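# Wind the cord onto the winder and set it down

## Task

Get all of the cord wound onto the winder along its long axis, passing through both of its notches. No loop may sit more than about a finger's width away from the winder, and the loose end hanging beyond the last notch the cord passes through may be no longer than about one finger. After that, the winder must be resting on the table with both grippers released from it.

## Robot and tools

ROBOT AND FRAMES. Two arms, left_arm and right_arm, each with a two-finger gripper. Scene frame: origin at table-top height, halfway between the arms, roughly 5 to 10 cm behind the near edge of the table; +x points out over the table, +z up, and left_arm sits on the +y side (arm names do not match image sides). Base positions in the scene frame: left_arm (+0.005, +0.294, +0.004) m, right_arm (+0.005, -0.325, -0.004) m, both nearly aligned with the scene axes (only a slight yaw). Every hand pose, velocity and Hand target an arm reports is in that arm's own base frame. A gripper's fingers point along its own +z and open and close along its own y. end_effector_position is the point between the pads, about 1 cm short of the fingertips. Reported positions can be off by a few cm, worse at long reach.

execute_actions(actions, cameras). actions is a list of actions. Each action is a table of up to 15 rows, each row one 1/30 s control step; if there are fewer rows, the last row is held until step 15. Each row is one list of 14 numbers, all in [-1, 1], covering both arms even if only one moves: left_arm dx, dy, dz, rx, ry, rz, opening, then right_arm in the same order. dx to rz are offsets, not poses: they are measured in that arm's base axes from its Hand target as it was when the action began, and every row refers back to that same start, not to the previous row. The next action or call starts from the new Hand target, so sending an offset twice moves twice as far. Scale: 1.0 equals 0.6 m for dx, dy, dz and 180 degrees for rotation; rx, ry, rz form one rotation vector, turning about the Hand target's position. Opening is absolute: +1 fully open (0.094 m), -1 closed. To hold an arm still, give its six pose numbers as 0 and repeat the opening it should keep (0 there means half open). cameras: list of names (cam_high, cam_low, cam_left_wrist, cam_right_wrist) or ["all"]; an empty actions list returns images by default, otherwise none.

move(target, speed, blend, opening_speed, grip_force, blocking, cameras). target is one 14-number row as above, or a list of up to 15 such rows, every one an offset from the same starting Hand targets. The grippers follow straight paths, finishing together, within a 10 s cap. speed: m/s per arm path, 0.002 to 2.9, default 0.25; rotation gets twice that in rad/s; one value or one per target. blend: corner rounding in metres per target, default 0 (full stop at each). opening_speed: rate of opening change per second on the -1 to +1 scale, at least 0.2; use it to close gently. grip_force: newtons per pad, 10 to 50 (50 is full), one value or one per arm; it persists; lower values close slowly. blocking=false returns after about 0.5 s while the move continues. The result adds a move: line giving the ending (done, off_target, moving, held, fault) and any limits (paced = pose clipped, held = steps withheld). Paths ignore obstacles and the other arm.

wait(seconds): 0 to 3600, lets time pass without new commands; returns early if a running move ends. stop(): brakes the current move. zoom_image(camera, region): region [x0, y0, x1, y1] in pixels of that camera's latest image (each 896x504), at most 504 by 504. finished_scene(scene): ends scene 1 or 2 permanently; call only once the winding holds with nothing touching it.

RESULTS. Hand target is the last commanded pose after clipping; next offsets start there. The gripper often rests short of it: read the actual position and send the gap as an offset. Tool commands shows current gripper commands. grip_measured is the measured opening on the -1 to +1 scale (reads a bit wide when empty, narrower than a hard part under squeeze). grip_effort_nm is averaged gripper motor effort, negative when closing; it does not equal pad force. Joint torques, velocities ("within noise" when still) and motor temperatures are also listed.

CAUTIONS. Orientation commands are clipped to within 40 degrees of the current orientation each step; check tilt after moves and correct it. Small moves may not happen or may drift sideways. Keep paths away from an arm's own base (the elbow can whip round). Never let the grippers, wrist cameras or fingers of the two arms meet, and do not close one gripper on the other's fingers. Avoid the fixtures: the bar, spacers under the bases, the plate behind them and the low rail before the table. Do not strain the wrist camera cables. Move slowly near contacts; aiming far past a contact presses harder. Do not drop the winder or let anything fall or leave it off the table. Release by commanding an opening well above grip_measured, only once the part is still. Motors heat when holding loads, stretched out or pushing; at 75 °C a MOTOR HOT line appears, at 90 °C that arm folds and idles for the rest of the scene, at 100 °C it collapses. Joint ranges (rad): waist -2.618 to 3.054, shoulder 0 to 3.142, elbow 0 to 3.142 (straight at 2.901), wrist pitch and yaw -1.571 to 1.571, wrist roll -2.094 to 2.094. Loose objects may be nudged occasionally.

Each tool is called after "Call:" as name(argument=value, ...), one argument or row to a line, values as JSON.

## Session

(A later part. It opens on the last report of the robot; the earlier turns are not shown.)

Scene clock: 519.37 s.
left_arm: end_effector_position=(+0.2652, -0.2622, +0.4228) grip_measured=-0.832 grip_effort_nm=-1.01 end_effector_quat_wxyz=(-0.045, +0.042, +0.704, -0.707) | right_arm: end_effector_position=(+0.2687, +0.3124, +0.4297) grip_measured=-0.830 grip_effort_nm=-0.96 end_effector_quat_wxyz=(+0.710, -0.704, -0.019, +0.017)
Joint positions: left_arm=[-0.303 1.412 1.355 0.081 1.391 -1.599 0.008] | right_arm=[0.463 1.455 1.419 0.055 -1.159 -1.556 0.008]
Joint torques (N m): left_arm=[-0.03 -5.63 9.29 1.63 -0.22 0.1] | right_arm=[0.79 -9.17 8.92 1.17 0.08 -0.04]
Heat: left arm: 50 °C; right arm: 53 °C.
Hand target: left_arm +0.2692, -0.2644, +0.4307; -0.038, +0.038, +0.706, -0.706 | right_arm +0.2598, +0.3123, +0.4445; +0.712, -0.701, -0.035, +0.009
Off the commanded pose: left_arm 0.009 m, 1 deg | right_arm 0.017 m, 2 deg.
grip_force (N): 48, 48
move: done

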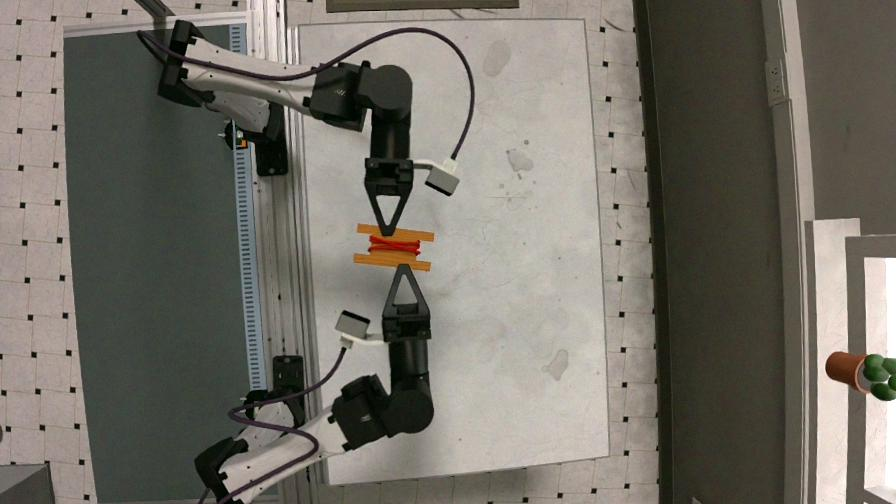

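Call:
move(
  target=[
    [0, 0, 0, 0, 0, 0, -0.98, 0, -0.003, 0, 0, 0, 0, -0.4],
    [0, 0, 0, 0, 0, 0, -0.98, 0.006, -0.0998, 0, 0, 0, 0, -0.4],
    [0, 0, 0, -0.0696, -0.2718, 0.072, -0.98, -0.002, -0.0998, 0, -0.0156, 0.2494, 0.0037, -0.4],
    [0, 0, 0, -0.0906, -0.4933, 0.0767, -0.98, -0.007, -0.0998, 0, -0.0312, 0.4988, 0.0074, -0.4],
    [0, 0, 0, -0.1074, -0.7157, 0.0751, -0.98, -0.012, -0.0998, 0, -0.0468, 0.7482, 0.0111, -0.4],
    [0, 0, 0, -0.1203, -0.9927, 0, -0.98, -0.0157, -0.0998, 0, -0.0624, 0.9976, 0.0148, -0.4],
  ],
  speed=[0.1, 0.2, 0.5, 0.4, 0.4, 0.5],
  blend=[0, 0.01, 0.05, 0.05, 0.05, 0],
  cameras=["all"],
)

Call:
zoom_image(
  camera="cam_high",
  region=[330, 190, 510, 320],
)

Scene clock: 541.00 s.
left_arm: end_effector_position=(+0.2713, -0.2661, +0.4108) grip_measured=-0.835 grip_effort_nm=-1.01 end_effector_quat_wxyz=(+0.715, +0.692, -0.047, -0.083) | right_arm: end_effector_position=(+0.2555, +0.2531, +0.4412) grip_measured=-0.402 grip_effort_nm=0.14 end_effector_quat_wxyz=(-0.019, -0.022, +0.706, +0.708)
Joint positions: left_arm=[-0.304 1.476 1.258 0.521 1.445 1.221 0.008] | right_arm=[0.29 1.345 1.384 -0.031 -1.339 1.574 0.028]
Joint torques (N m): left_arm=[0.55 -9.29 8.75 1.26 -0.52 0.1] | right_arm=[0.14 -8.21 4.63 1.9 0.06 0.07]
Motor temperatures (°C): left_arm=[28 47 52 42 28 29 28] | right_arm=[28 49 54 34 25 28 30]
Heat: left arm: 52 °C; right arm: 54 °C.
Hand target: left_arm +0.2694, -0.2643, +0.4305; +0.705, +0.706, -0.047, -0.047 | right_arm +0.2503, +0.2523, +0.4447; -0.008, -0.035, +0.701, +0.713
Off the commanded pose: left_arm 0.020 m, 5 deg | right_arm 0.006 m, 2 deg.
grip_force (N): 48, 48
move: off_target (left_arm)

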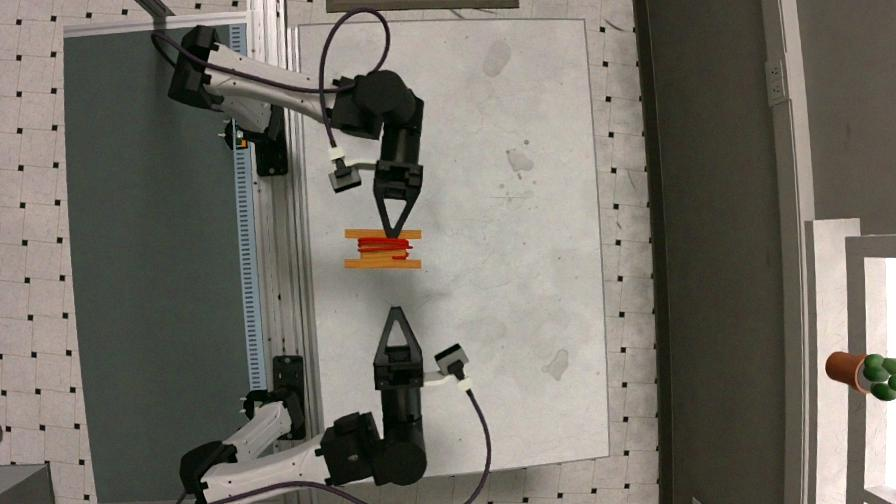

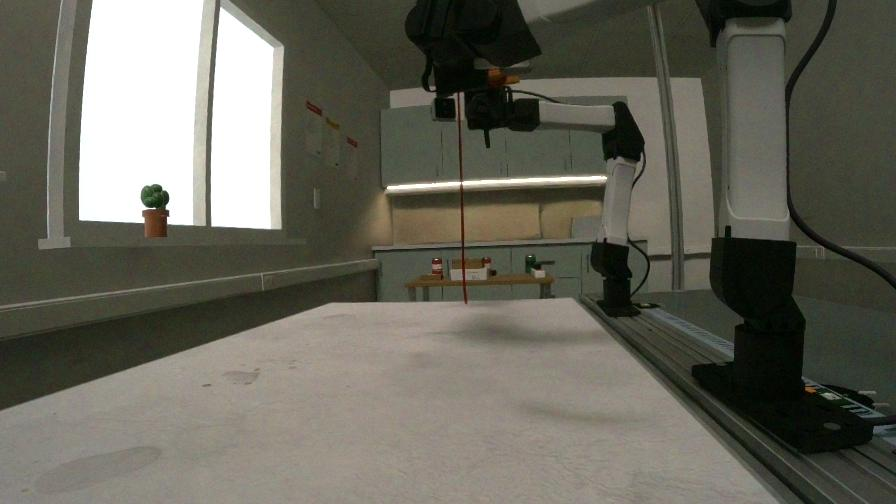

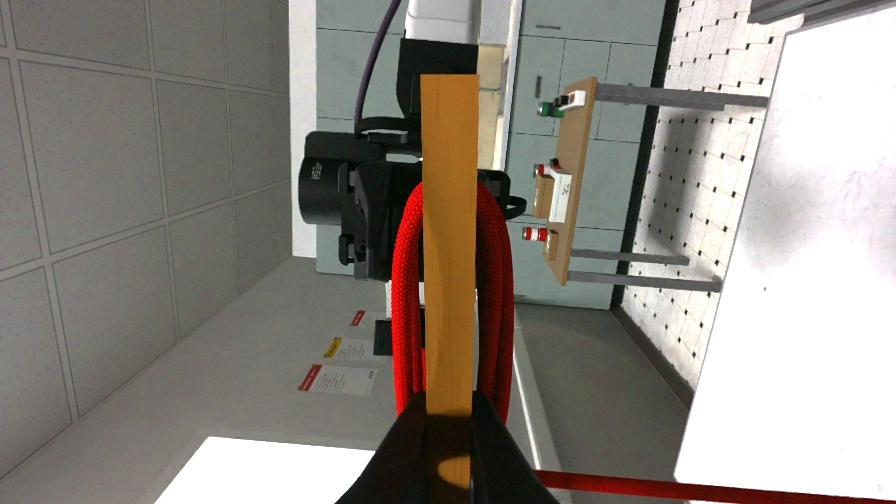

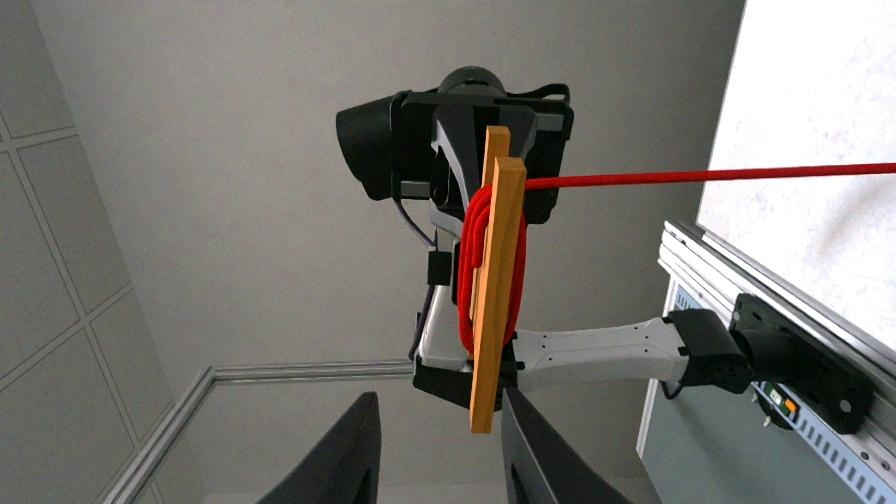

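Scaled by 2.800 from the camera's image (finer frame: 1280x720).

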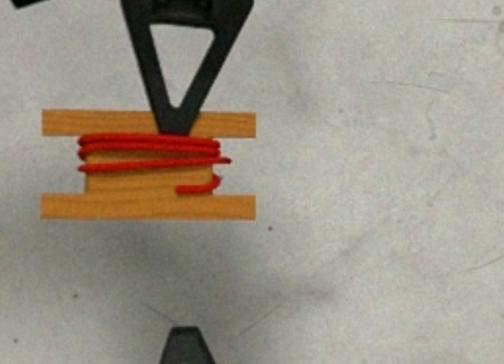

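Call:
move(
  target=[
    [0, 0, 0, 0, 0, 0, -0.98, -0.0413, 0.02, -0.0322, 0, 0.0144, 0, -0.4],
    [0, 0, 0, 0, 0, 0, -0.98, -0.0413, 0.131, -0.0322, 0, 0.0144, 0, -0.4],
    [0, 0, 0, 0, 0, 0, -0.98, -0.0413, 0.131, -0.0322, 0, 0.0144, 0, -0.98],
  ],
  speed=[0.2, 0.15, 0.1],
  blend=[0.01, 0, 0],
  cameras=["cam_high", "cam_right_wrist"],
)

Call:
zoom_image(
  camera="cam_high",
  region=[330, 190, 510, 320],
)

Scene clock: 551.67 s.
left_arm: end_effector_position=(+0.2714, -0.2660, +0.4108) grip_measured=-0.836 grip_effort_nm=-1.01 end_effector_quat_wxyz=(+0.716, +0.692, -0.051, -0.079) | right_arm: end_effector_position=(+0.2221, +0.3269, +0.4231) grip_measured=-0.822 grip_effort_nm=-0.95 end_effector_quat_wxyz=(-0.036, -0.014, +0.702, +0.712)
Joint positions: left_arm=[-0.304 1.476 1.258 0.521 1.445 1.233 0.008] | right_arm=[0.58 1.335 1.286 0.08 -1.061 1.629 0.008]
Joint torques (N m): left_arm=[0.54 -9.37 8.17 1.5 -0.5 -0.15] | right_arm=[0.64 -5.24 7.53 1.68 0.16 -0.18]
Heat: left arm: 53 °C; right arm: 52 °C.
Hand target: left_arm +0.2685, -0.2637, +0.4297; +0.723, +0.687, -0.053, -0.058 (not the last commanded pose) | right_arm +0.2256, +0.3309, +0.4252; -0.024, -0.019, +0.700, +0.713
Off the commanded pose: left_arm 0.020 m, 4 deg | right_arm 0.006 m, 2 deg.
grip_force (N): 48, 48
move: done; target 3's new opening was sent with right_arm's hand 0.011 m and 3 deg from that target

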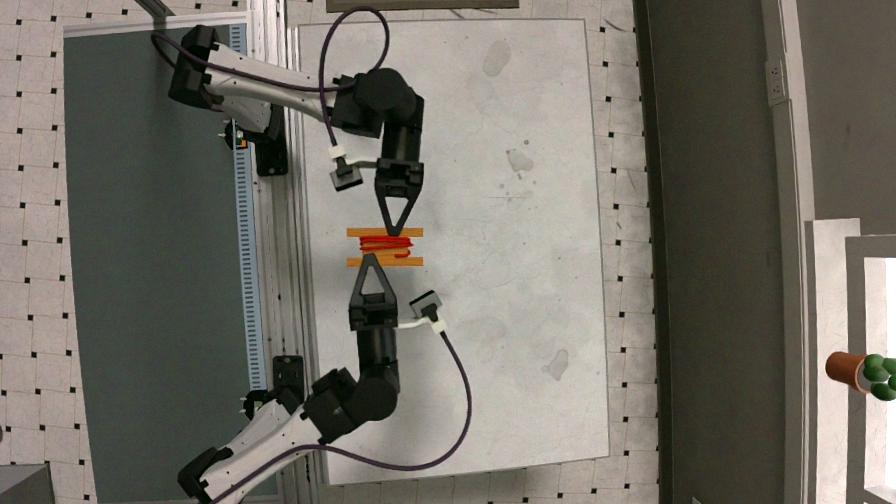

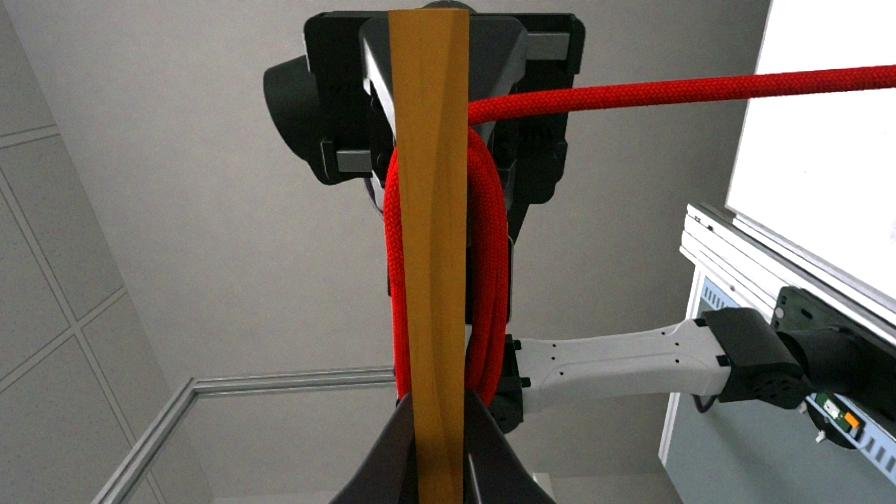

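Scaled by 2.800 from the camera's image (finer frame: 1280x720).

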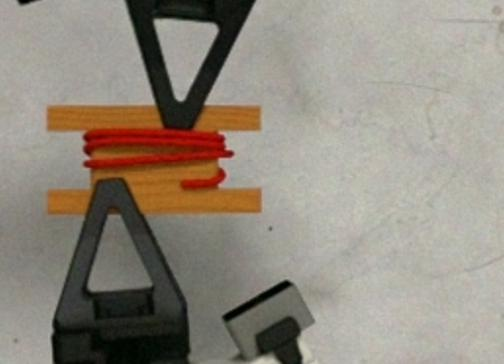

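Call:
move(
  target=[
    [0.0005, 0.003, 0, 0, 0, 0, -0.4, 0, 0, 0, 0, 0, 0, -0.98],
    [0.0157, 0.0987, 0, 0, 0, 0, -0.4, 0, 0, 0, 0, 0, 0, -0.98],
    [0.0, 0.0987, 0, 0.0315, 0.499, -0.0125, -0.4, 0.04, 0.0025, 0, 0.03, -0.499, 0, -0.98],
    [-0.021, 0.0987, 0, 0.063, 0.996, -0.025, -0.4, 0.0832, 0.005, 0, -0.0591, 0.9836, 0, -0.98],
  ],
  speed=[0.1, 0.2, 0.4, 0.4],
  blend=[0, 0.01, 0.05, 0],
  cameras=["all"],
)

Call:
zoom_image(
  camera="cam_high",
  region=[330, 190, 510, 320],
)

Scene clock: 569.07 s.
left_arm: end_effector_position=(+0.2595, -0.2036, +0.4254) grip_measured=-0.403 grip_effort_nm=0.12 end_effector_quat_wxyz=(-0.009, -0.025, +0.713, -0.701) | right_arm: end_effector_position=(+0.2739, +0.3351, +0.4205) grip_measured=-0.822 grip_effort_nm=-0.95 end_effector_quat_wxyz=(+0.703, -0.711, -0.031, +0.002)
Joint positions: left_arm=[-0.116 1.271 1.321 -0.175 1.431 -1.495 0.028] | right_arm=[0.52 1.506 1.457 0.023 -1.096 -1.635 0.008]
Joint torques (N m): left_arm=[-0.14 -6.75 4.82 2.61 -0.14 -0.09] | right_arm=[-0.76 -7.05 9.16 1.18 -0.16 -0.04]
Heat: left arm: 52 °C; right arm: 53 °C.
Hand target: left_arm +0.2558, -0.2045, +0.4299; +0.010, -0.011, +0.707, -0.707 | right_arm +0.2755, +0.3339, +0.4252; +0.700, -0.713, -0.035, +0.006
Off the commanded pose: left_arm 0.006 m, 3 deg | right_arm 0.005 m, 1 deg.
grip_force (N): 48, 48
move: off_target (left_arm)

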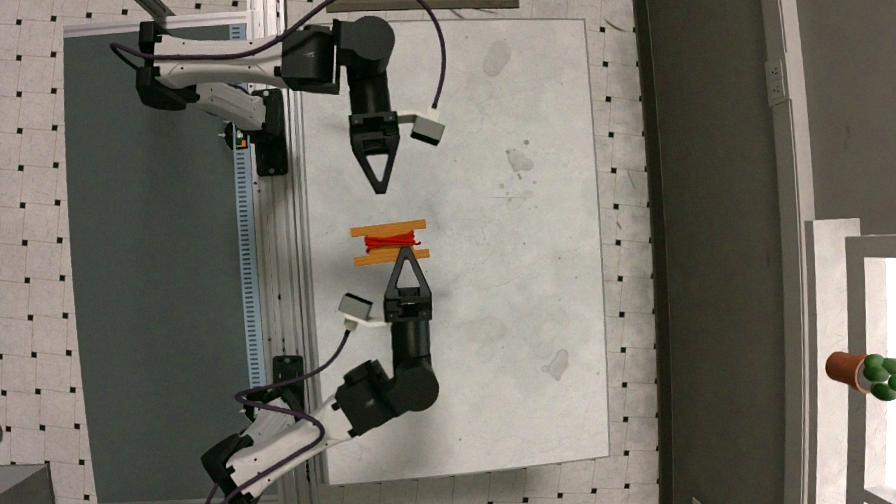

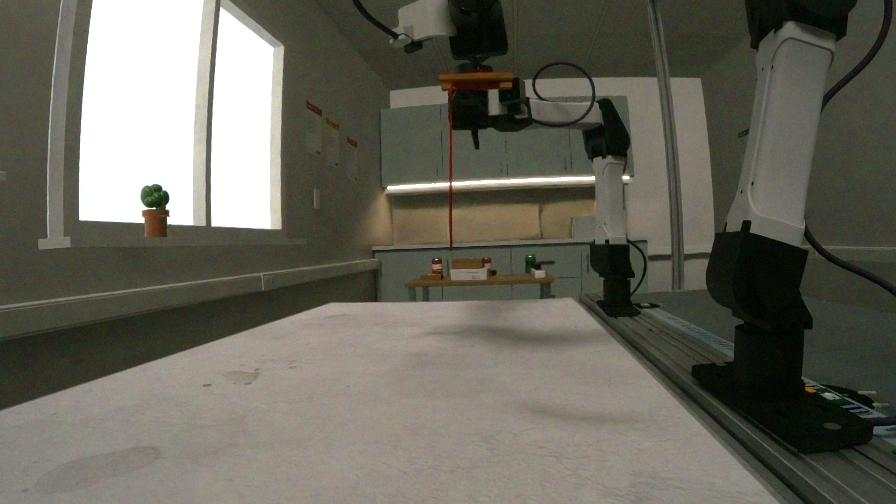

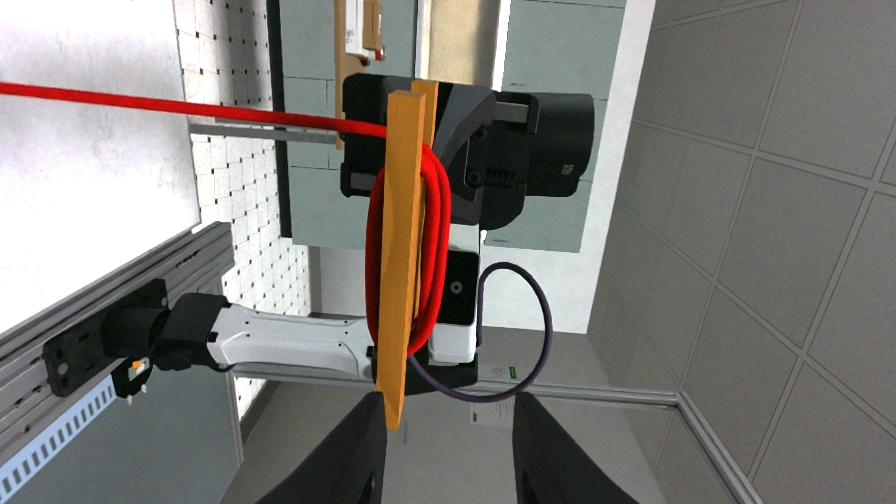

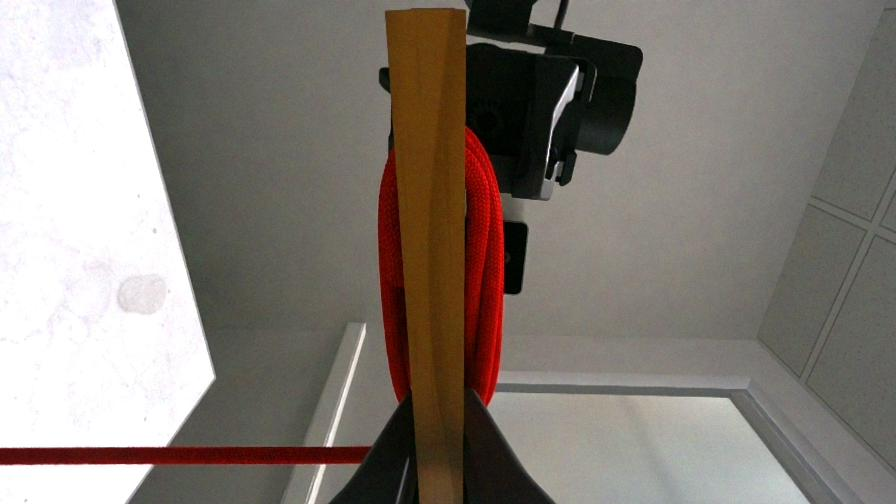

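Scaled by 2.800 from the camera's image (finer frame: 1280x720).

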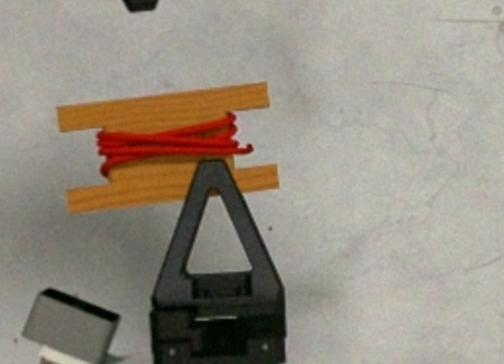

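Call:
move(
  target=[
    [0.0105, -0.02, -0.026, 0, -0.022, 0, -0.4, 0, 0, 0, 0, 0, 0, -0.98],
    [0.0105, -0.0987, -0.026, 0, -0.022, 0, -0.4, 0, 0, 0, 0, 0, 0, -0.98],
    [0.0105, -0.0987, -0.026, 0, -0.022, 0, -0.98, 0, 0, 0, 0, 0, 0, -0.98],
  ],
  speed=[0.2, 0.15, 0.1],
  blend=[0.01, 0, 0],
  cameras=["cam_high", "cam_left_wrist"],
)

Call:
zoom_image(
  camera="cam_high",
  region=[330, 190, 510, 320],
)

Scene clock: 577.17 s.
left_arm: end_effector_position=(+0.2585, -0.2612, +0.4142) grip_measured=-0.831 grip_effort_nm=-1.01 end_effector_quat_wxyz=(+0.024, +0.007, +0.712, -0.702) | right_arm: end_effector_position=(+0.2735, +0.3348, +0.4244) grip_measured=-0.822 grip_effort_nm=-0.96 end_effector_quat_wxyz=(+0.704, -0.709, -0.030, +0.002)
Joint positions: left_arm=[-0.331 1.294 1.26 -0.003 1.215 -1.492 0.008] | right_arm=[0.52 1.506 1.466 0.023 -1.096 -1.626 0.008]
Joint torques (N m): left_arm=[-0.14 -4.77 5.35 2.82 -0.19 -0.11] | right_arm=[-0.76 -6.99 8.51 1.16 -0.15 -0.04]
Heat: left arm: 50 °C; right arm: 54 °C.
Hand target: left_arm +0.2621, -0.2638, +0.4143; +0.034, +0.013, +0.706, -0.707 | right_arm +0.2755, +0.3339, +0.4252; +0.700, -0.713, -0.035, +0.006
Off the commanded pose: left_arm 0.004 m, 2 deg | right_arm 0.002 m, 1 deg.
grip_force (N): 48, 48
move: done

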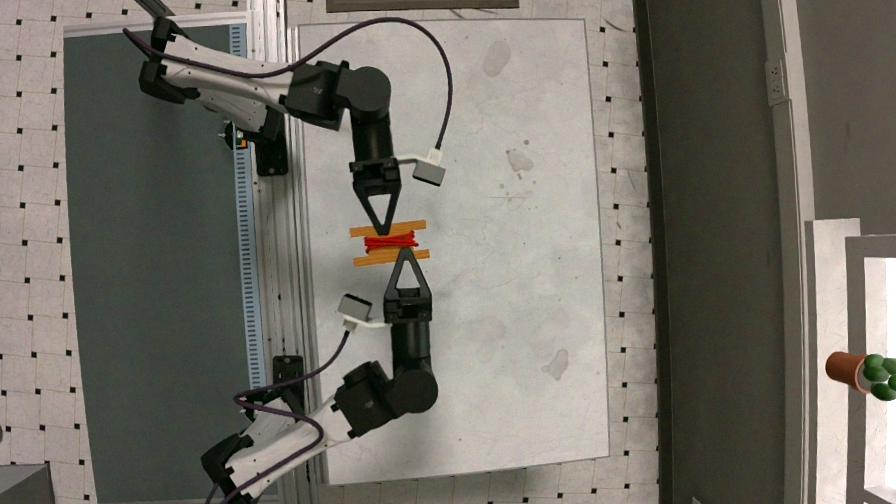

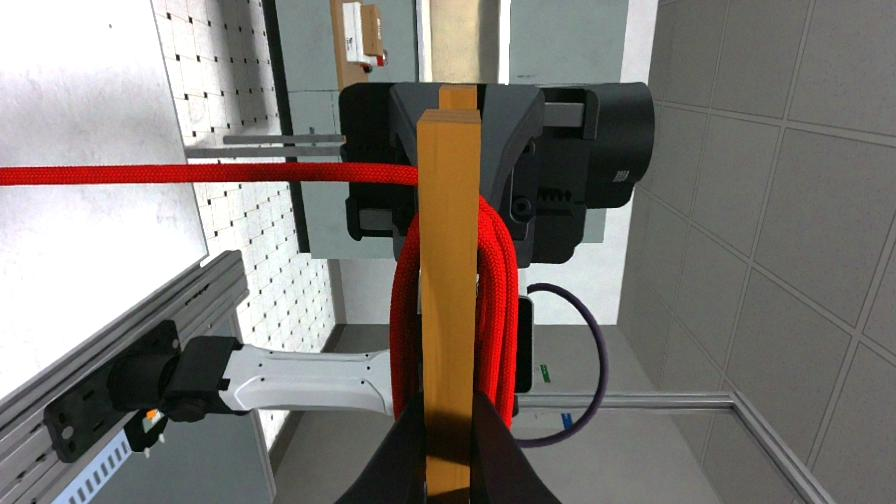

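Scaled by 2.800 from the camera's image (finer frame: 1280x720).

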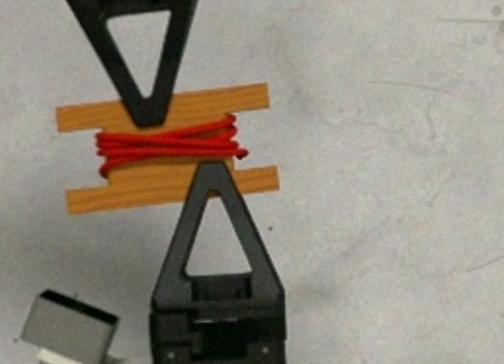

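Call:
move(
  target=[
    [0, 0, 0, 0, 0, 0, -0.98, 0, -0.003, 0, 0, 0, 0, -0.4],
    [0, 0, 0, 0, 0, 0, -0.98, 0.0058, -0.0998, 0, 0, 0, 0, -0.4],
    [0, 0, 0, 0.0148, -0.4995, 0.0014, -0.98, -0.01, -0.101, 0, -0.0288, 0.4989, -0.0096, -0.4],
    [0, 0, 0, 0.0296, -0.999, 0.0028, -0.98, -0.028, -0.102, 0, -0.0576, 0.9978, -0.0192, -0.4],
  ],
  speed=[0.1, 0.2, 0.4, 0.4],
  blend=[0, 0.01, 0.05, 0],
  cameras=["all"],
)

Call:
zoom_image(
  camera="cam_high",
  region=[330, 190, 510, 320],
)

Scene clock: 588.87 s.
left_arm: end_effector_position=(+0.2617, -0.2620, +0.4080) grip_measured=-0.834 grip_effort_nm=-1.01 end_effector_quat_wxyz=(+0.709, +0.704, -0.010, +0.031) | right_arm: end_effector_position=(+0.2651, +0.2722, +0.4207) grip_measured=-0.402 grip_effort_nm=0.14 end_effector_quat_wxyz=(-0.015, -0.020, +0.720, +0.694)
Joint positions: left_arm=[-0.331 1.294 1.204 0.11 1.21 1.609 0.008] | right_arm=[0.345 1.393 1.407 -0.141 -1.273 1.442 0.028]
Joint torques (N m): left_arm=[-0.14 -4.85 8.69 1.62 -0.18 0.09] | right_arm=[0.61 -8.96 4.7 1.98 -0.04 0.07]
Motor temperatures (°C): left_arm=[28 47 49 48 28 29 28] | right_arm=[28 45 54 34 25 28 30]
Heat: left arm: 49 °C; right arm: 54 °C.
Hand target: left_arm +0.2621, -0.2638, +0.4143; +0.708, +0.706, -0.013, +0.034 | right_arm +0.2587, +0.2727, +0.4252; -0.006, -0.035, +0.713, +0.700
Off the commanded pose: left_arm 0.007 m, 1 deg | right_arm 0.008 m, 2 deg.
grip_force (N): 48, 48
move: done

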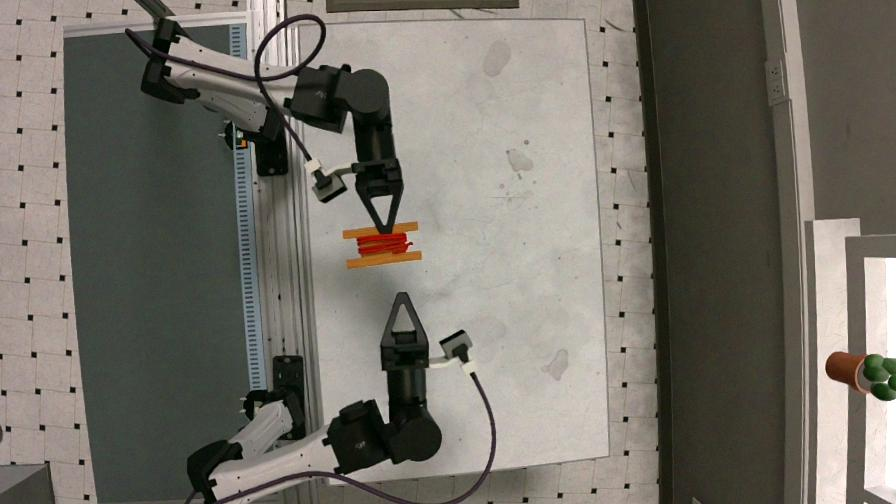

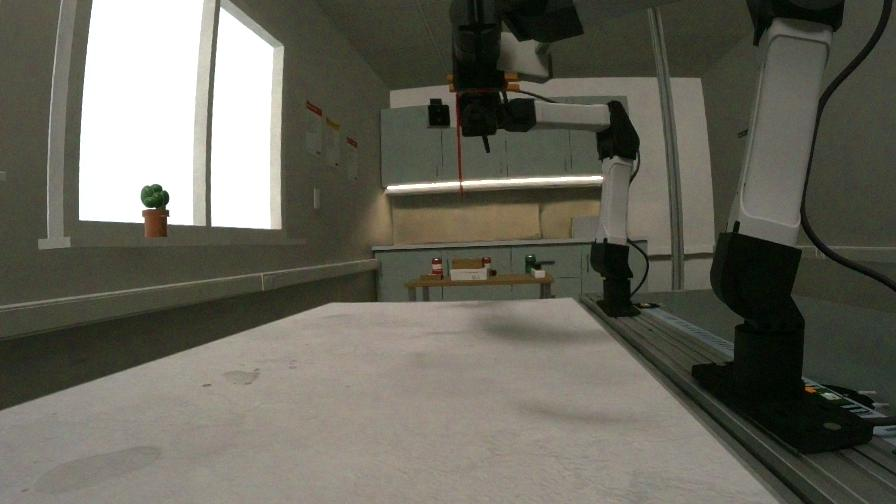

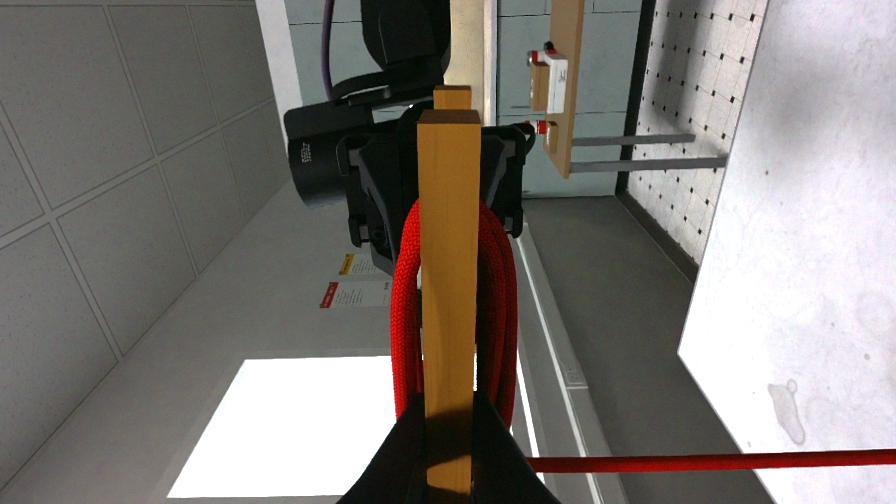

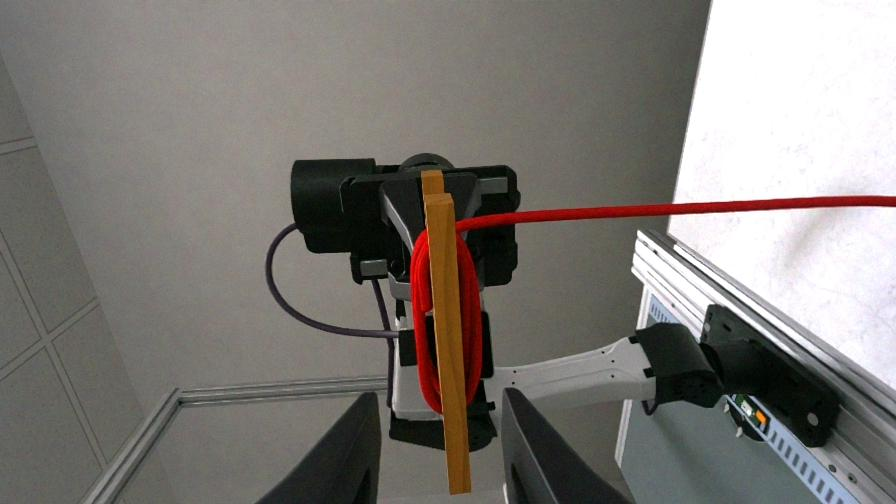

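Scaled by 2.800 from the camera's image (finer frame: 1280x720).

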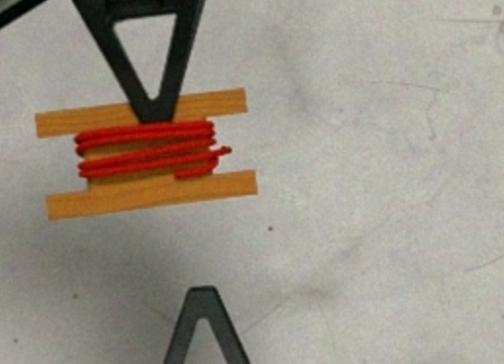

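Call:
move(
  target=[
    [0, 0, 0, 0, 0, 0, -0.98, -0.018, 0.02, 0.001, 0, -0.018, 0, -0.4],
    [0, 0, 0, 0, 0, 0, -0.98, -0.022, 0.0903, 0.001, 0, -0.018, 0, -0.4],
    [0, 0, 0, 0, 0, 0, -0.98, -0.022, 0.0903, 0.001, 0, -0.018, 0, -0.98],
  ],
  speed=[0.2, 0.15, 0.1],
  blend=[0.01, 0, 0],
  cameras=["cam_high", "cam_right_wrist"],
)

Call:
zoom_image(
  camera="cam_high",
  region=[330, 190, 510, 320],
)

Scene clock: 605.33 s.
left_arm: end_effector_position=(+0.2619, -0.2620, +0.4087) grip_measured=-0.834 grip_effort_nm=-1.01 end_effector_quat_wxyz=(+0.709, +0.704, -0.008, +0.030) | right_arm: end_effector_position=(+0.2439, +0.3232, +0.4182) grip_measured=-0.821 grip_effort_nm=-0.95 end_effector_quat_wxyz=(-0.003, -0.038, +0.722, +0.691)
Joint positions: left_arm=[-0.331 1.294 1.206 0.109 1.209 1.606 0.008] | right_arm=[0.533 1.403 1.401 -0.097 -1.093 1.436 0.008]
Joint torques (N m): left_arm=[-0.13 -4.83 8.57 1.62 -0.17 0.1] | right_arm=[0.64 -6.39 7.06 2.08 0.1 -0.07]
Heat: left arm: 51 °C; right arm: 53 °C.
Hand target: left_arm +0.2621, -0.2638, +0.4143; +0.708, +0.706, -0.013, +0.034 | right_arm +0.2455, +0.3270, +0.4258; +0.014, -0.055, +0.713, +0.699
Off the commanded pose: left_arm 0.006 m, 1 deg | right_arm 0.009 m, 3 deg.
grip_force (N): 48, 48
move: off_target (right_arm); target 3's new opening was sent with right_arm's hand 0.008 m and 3 deg from that target

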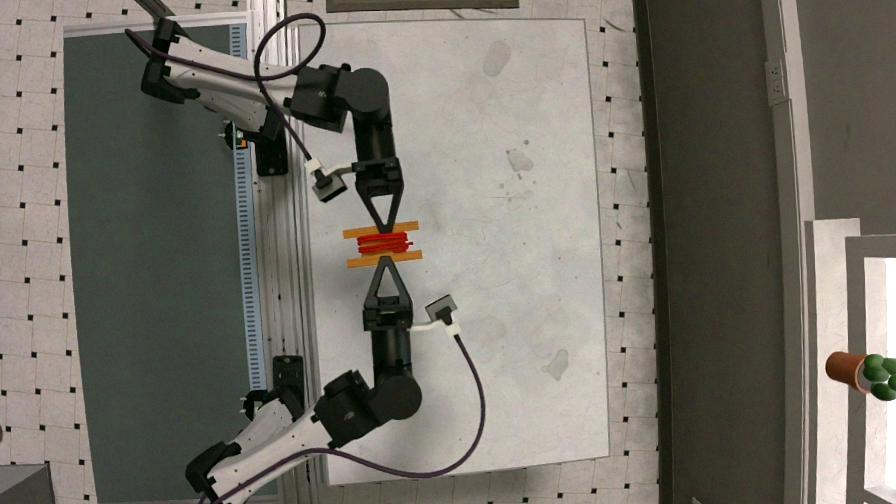

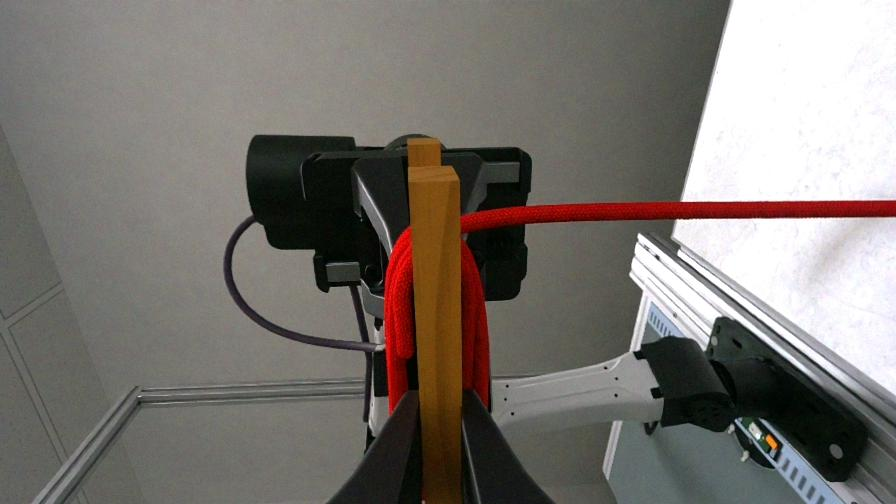

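Scaled by 2.800 from the camera's image (finer frame: 1280x720).

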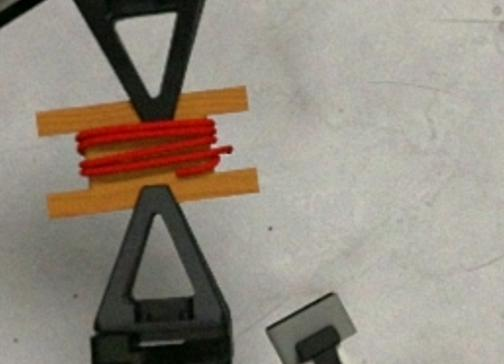

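Call:
move(
  target=[
    [0, 0.003, 0, 0, 0, 0, -0.4, 0, 0, 0, 0, 0, 0, -0.98],
    [0, 0.105, 0, 0, 0, 0, -0.4, 0, 0, 0, 0, 0, 0, -0.98],
    [0, 0.115, 0, 0, 0.2, 0, -0.4, 0, 0, 0, 0.03, -0.499, 0, -0.98],
    [0, 0.115, 0, 0, 0.4, 0, -0.4, 0, 0, 0, 0.0588, -0.9786, 0, -0.98],
  ],
  speed=[0.1, 0.2, 0.4, 0.4],
  blend=[0, 0.01, 0.05, 0],
  cameras=["all"],
)

Call:
zoom_image(
  camera="cam_high",
  region=[330, 190, 510, 320],
)

Call:
zoom_image(
  camera="cam_low",
  region=[400, 40, 560, 200],
)

Scene clock: 617.60 s.
left_arm: end_effector_position=(+0.2629, -0.1961, +0.4082) grip_measured=-0.403 grip_effort_nm=0.12 end_effector_quat_wxyz=(+0.587, +0.588, +0.407, -0.381) | right_arm: end_effector_position=(+0.2492, +0.3267, +0.4249) grip_measured=-0.826 grip_effort_nm=-0.95 end_effector_quat_wxyz=(+0.717, -0.697, -0.025, +0.003)
Joint positions: left_arm=[-0.086 1.267 1.267 -0.186 1.453 0.573 0.028] | right_arm=[0.538 1.403 1.331 0.129 -1.073 -1.553 0.008]
Joint torques (N m): left_arm=[0.9 -3.93 8.51 1.51 0.26 -0.12] | right_arm=[0.08 -7.13 6.95 1.38 -0.11 -0.05]
Motor temperatures (°C): left_arm=[28 44 50 43 28 29 28] | right_arm=[28 46 52 37 25 28 30]
Heat: left arm: 50 °C; right arm: 52 °C.
Hand target: left_arm +0.2621, -0.1948, +0.4142; +0.580, +0.591, +0.406, -0.388 | right_arm +0.2455, +0.3270, +0.4257; +0.715, -0.698, -0.034, +0.010
Off the commanded pose: left_arm 0.006 m, 1 deg | right_arm 0.004 m, 1 deg.
grip_force (N): 48, 48
move: done

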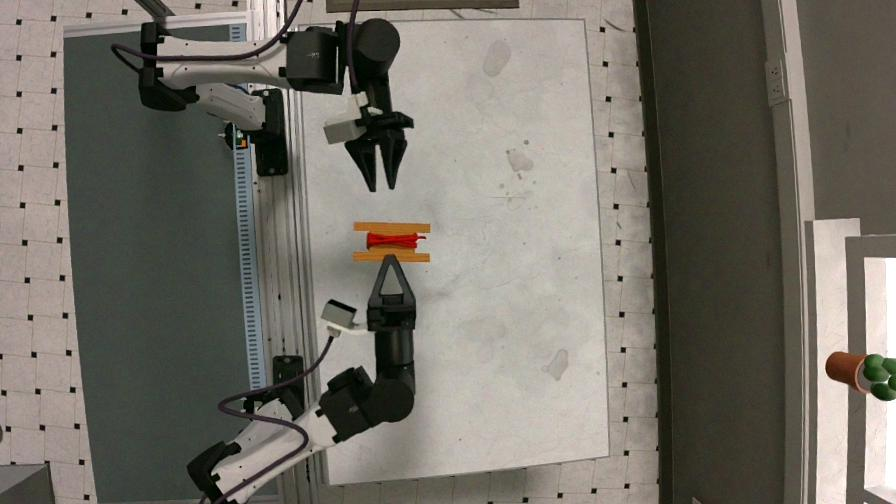

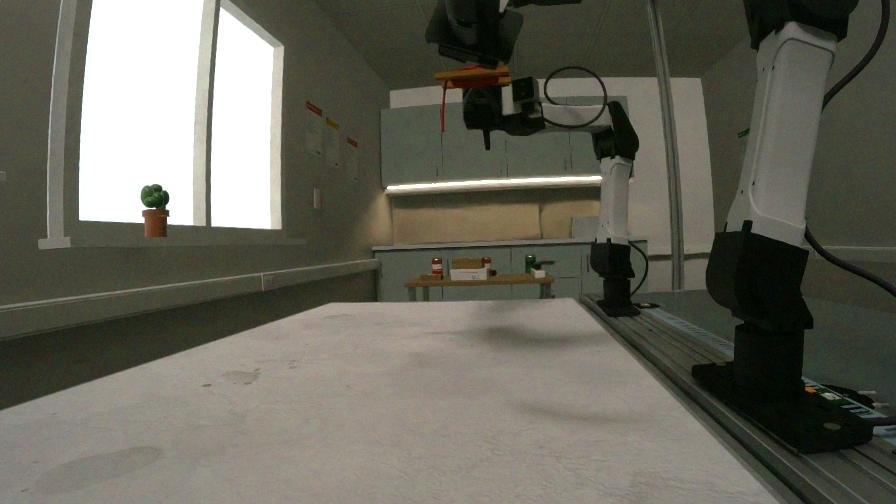

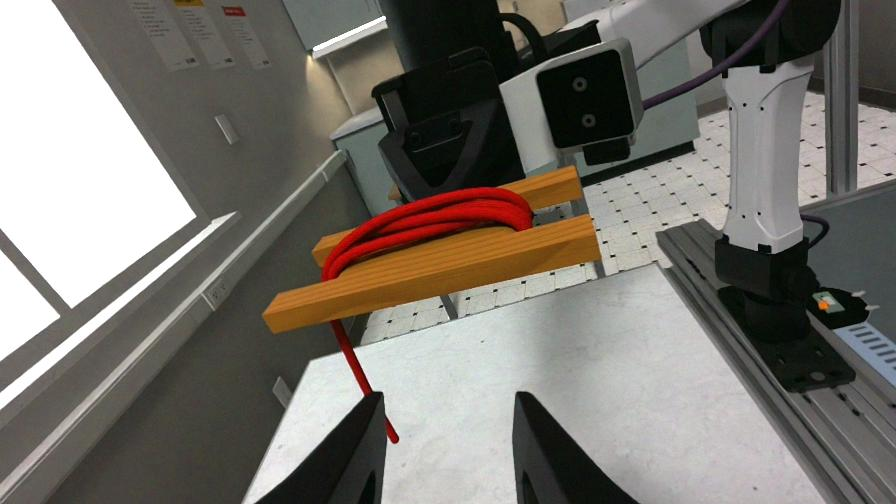

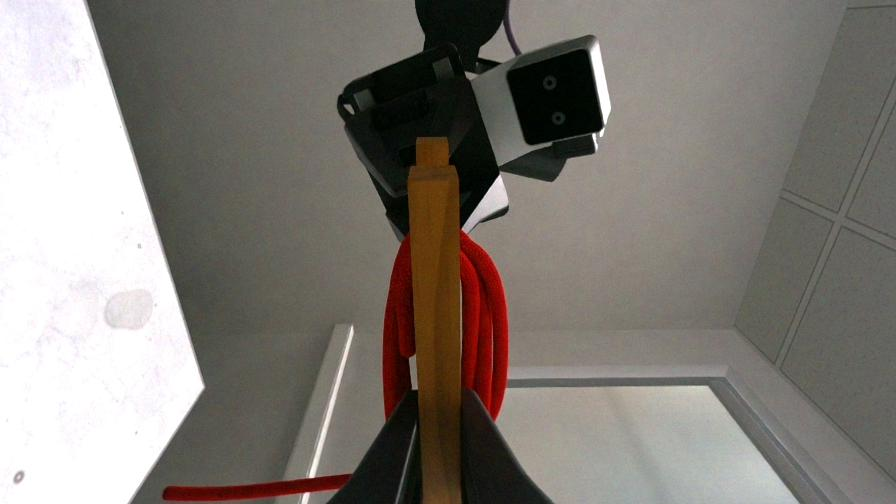

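Scaled by 2.800 from the camera's image (finer frame: 1280x720).

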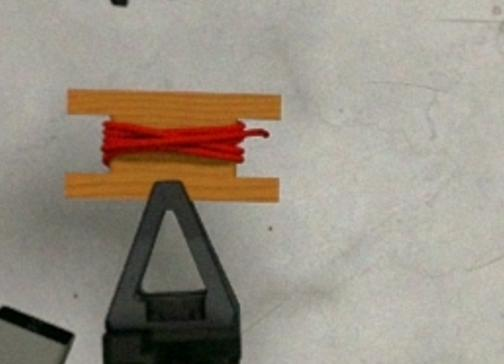

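Scaled by 3.150 from the camera's image (finer frame: 1280x720).

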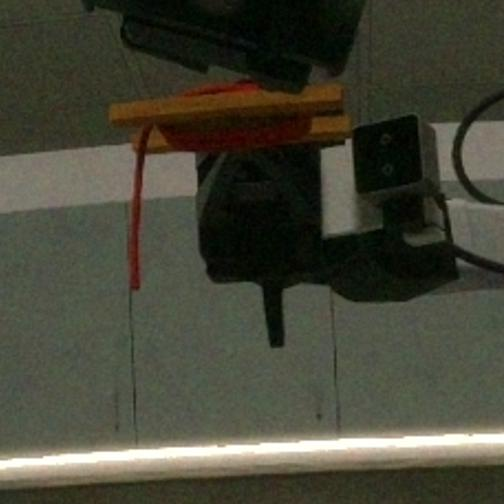

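Call:
move(
  target=[
    [0, 0.02, 0, 0.166, 0.22, 0.2245, 1, 0, 0, -0.4195, 0, 0, 0, -0.98],
    [-0.095, -0.1493, -0.17, 0.3316, 0.4411, 0.449, 1, 0, 0, -0.4195, 0, 0, 0, -0.98],
  ],
  speed=[0.3, 0.3],
  blend=[0, 0],
  grip_force=[30, 48],
  cameras=["all"],
)

Call:
zoom_image(
  camera="cam_high",
  region=[330, 190, 510, 320],
)

Scene clock: 641.43 s.
left_arm: end_effector_position=(+0.2071, -0.2878, +0.3230) grip_measured=+0.997 grip_effort_nm=0.12 end_effector_quat_wxyz=(+0.164, +0.062, +0.966, -0.189) | right_arm: end_effector_position=(+0.2511, +0.3280, +0.1778) grip_measured=-0.826 grip_effort_nm=-0.96 end_effector_quat_wxyz=(+0.712, -0.701, -0.031, -0.001)
Joint positions: left_arm=[-0.955 1.655 2.12 -1.529 -0.017 -0.823 0.094] | right_arm=[0.538 1.77 0.619 1.181 -1.075 -1.589 0.008]
Joint torques (N m): left_arm=[0.75 -6.2 3.92 1.27 0.01 -0.14] | right_arm=[0.06 -7.17 3.25 1.98 -0.1 0.24]
Heat: left arm: 49 °C; right arm: 50 °C.
Hand target: left_arm +0.2051, -0.2843, +0.3122; +0.000, +0.055, +0.998, +0.000 | right_arm +0.2455, +0.3270, +0.1741; +0.715, -0.698, -0.034, +0.010
Off the commanded pose: left_arm 0.011 m, 29 deg | right_arm 0.007 m, 1 deg.
joint sent to its limit (left arm) — joint 4 (wrist pitch), lower limit. The joint targets are off in orientation, not in position.
grip_force (N): 30, 48
move: off_target (left_arm)

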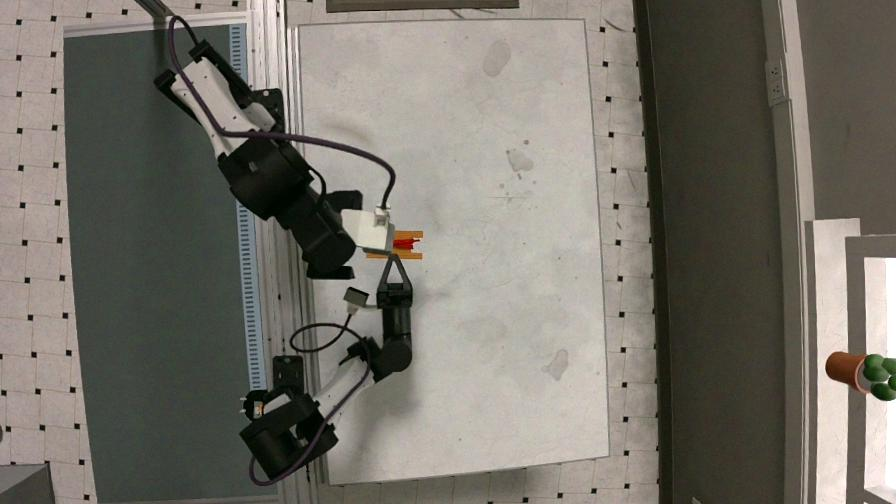

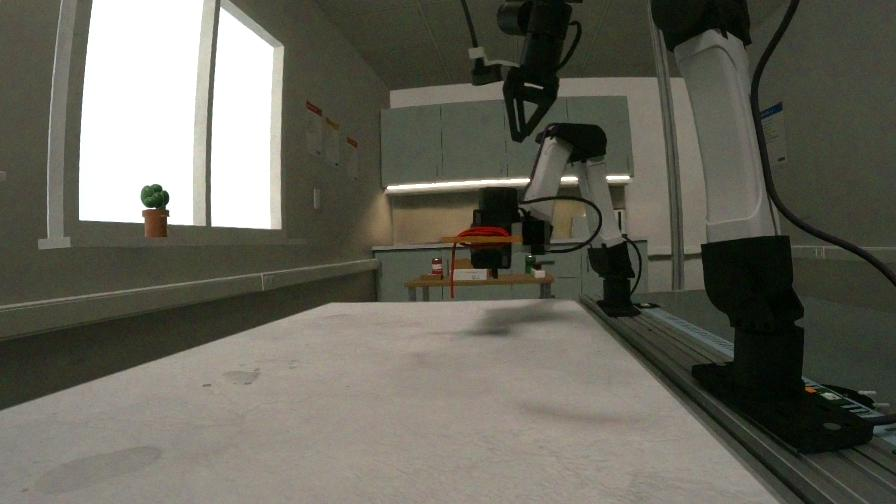

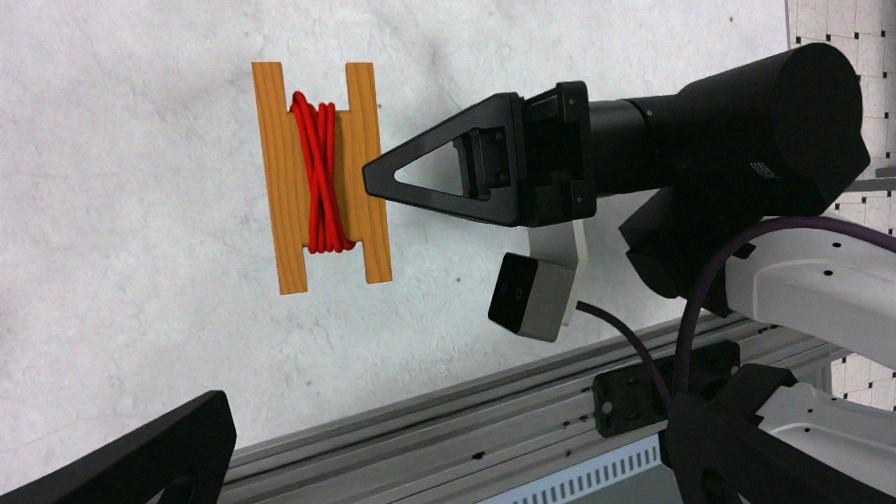

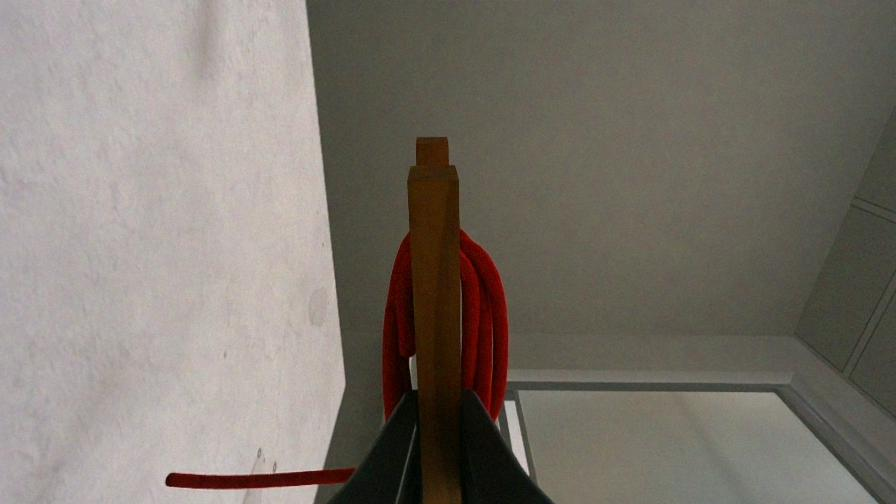

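Scaled by 2.800 from the camera's image (finer frame: 1280x720).

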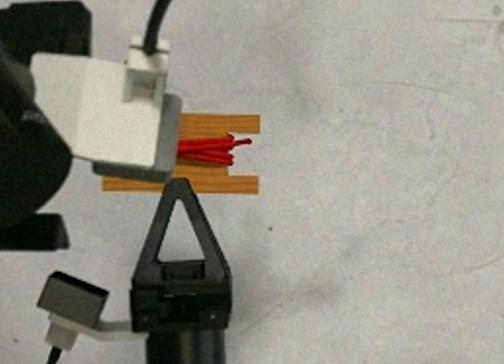

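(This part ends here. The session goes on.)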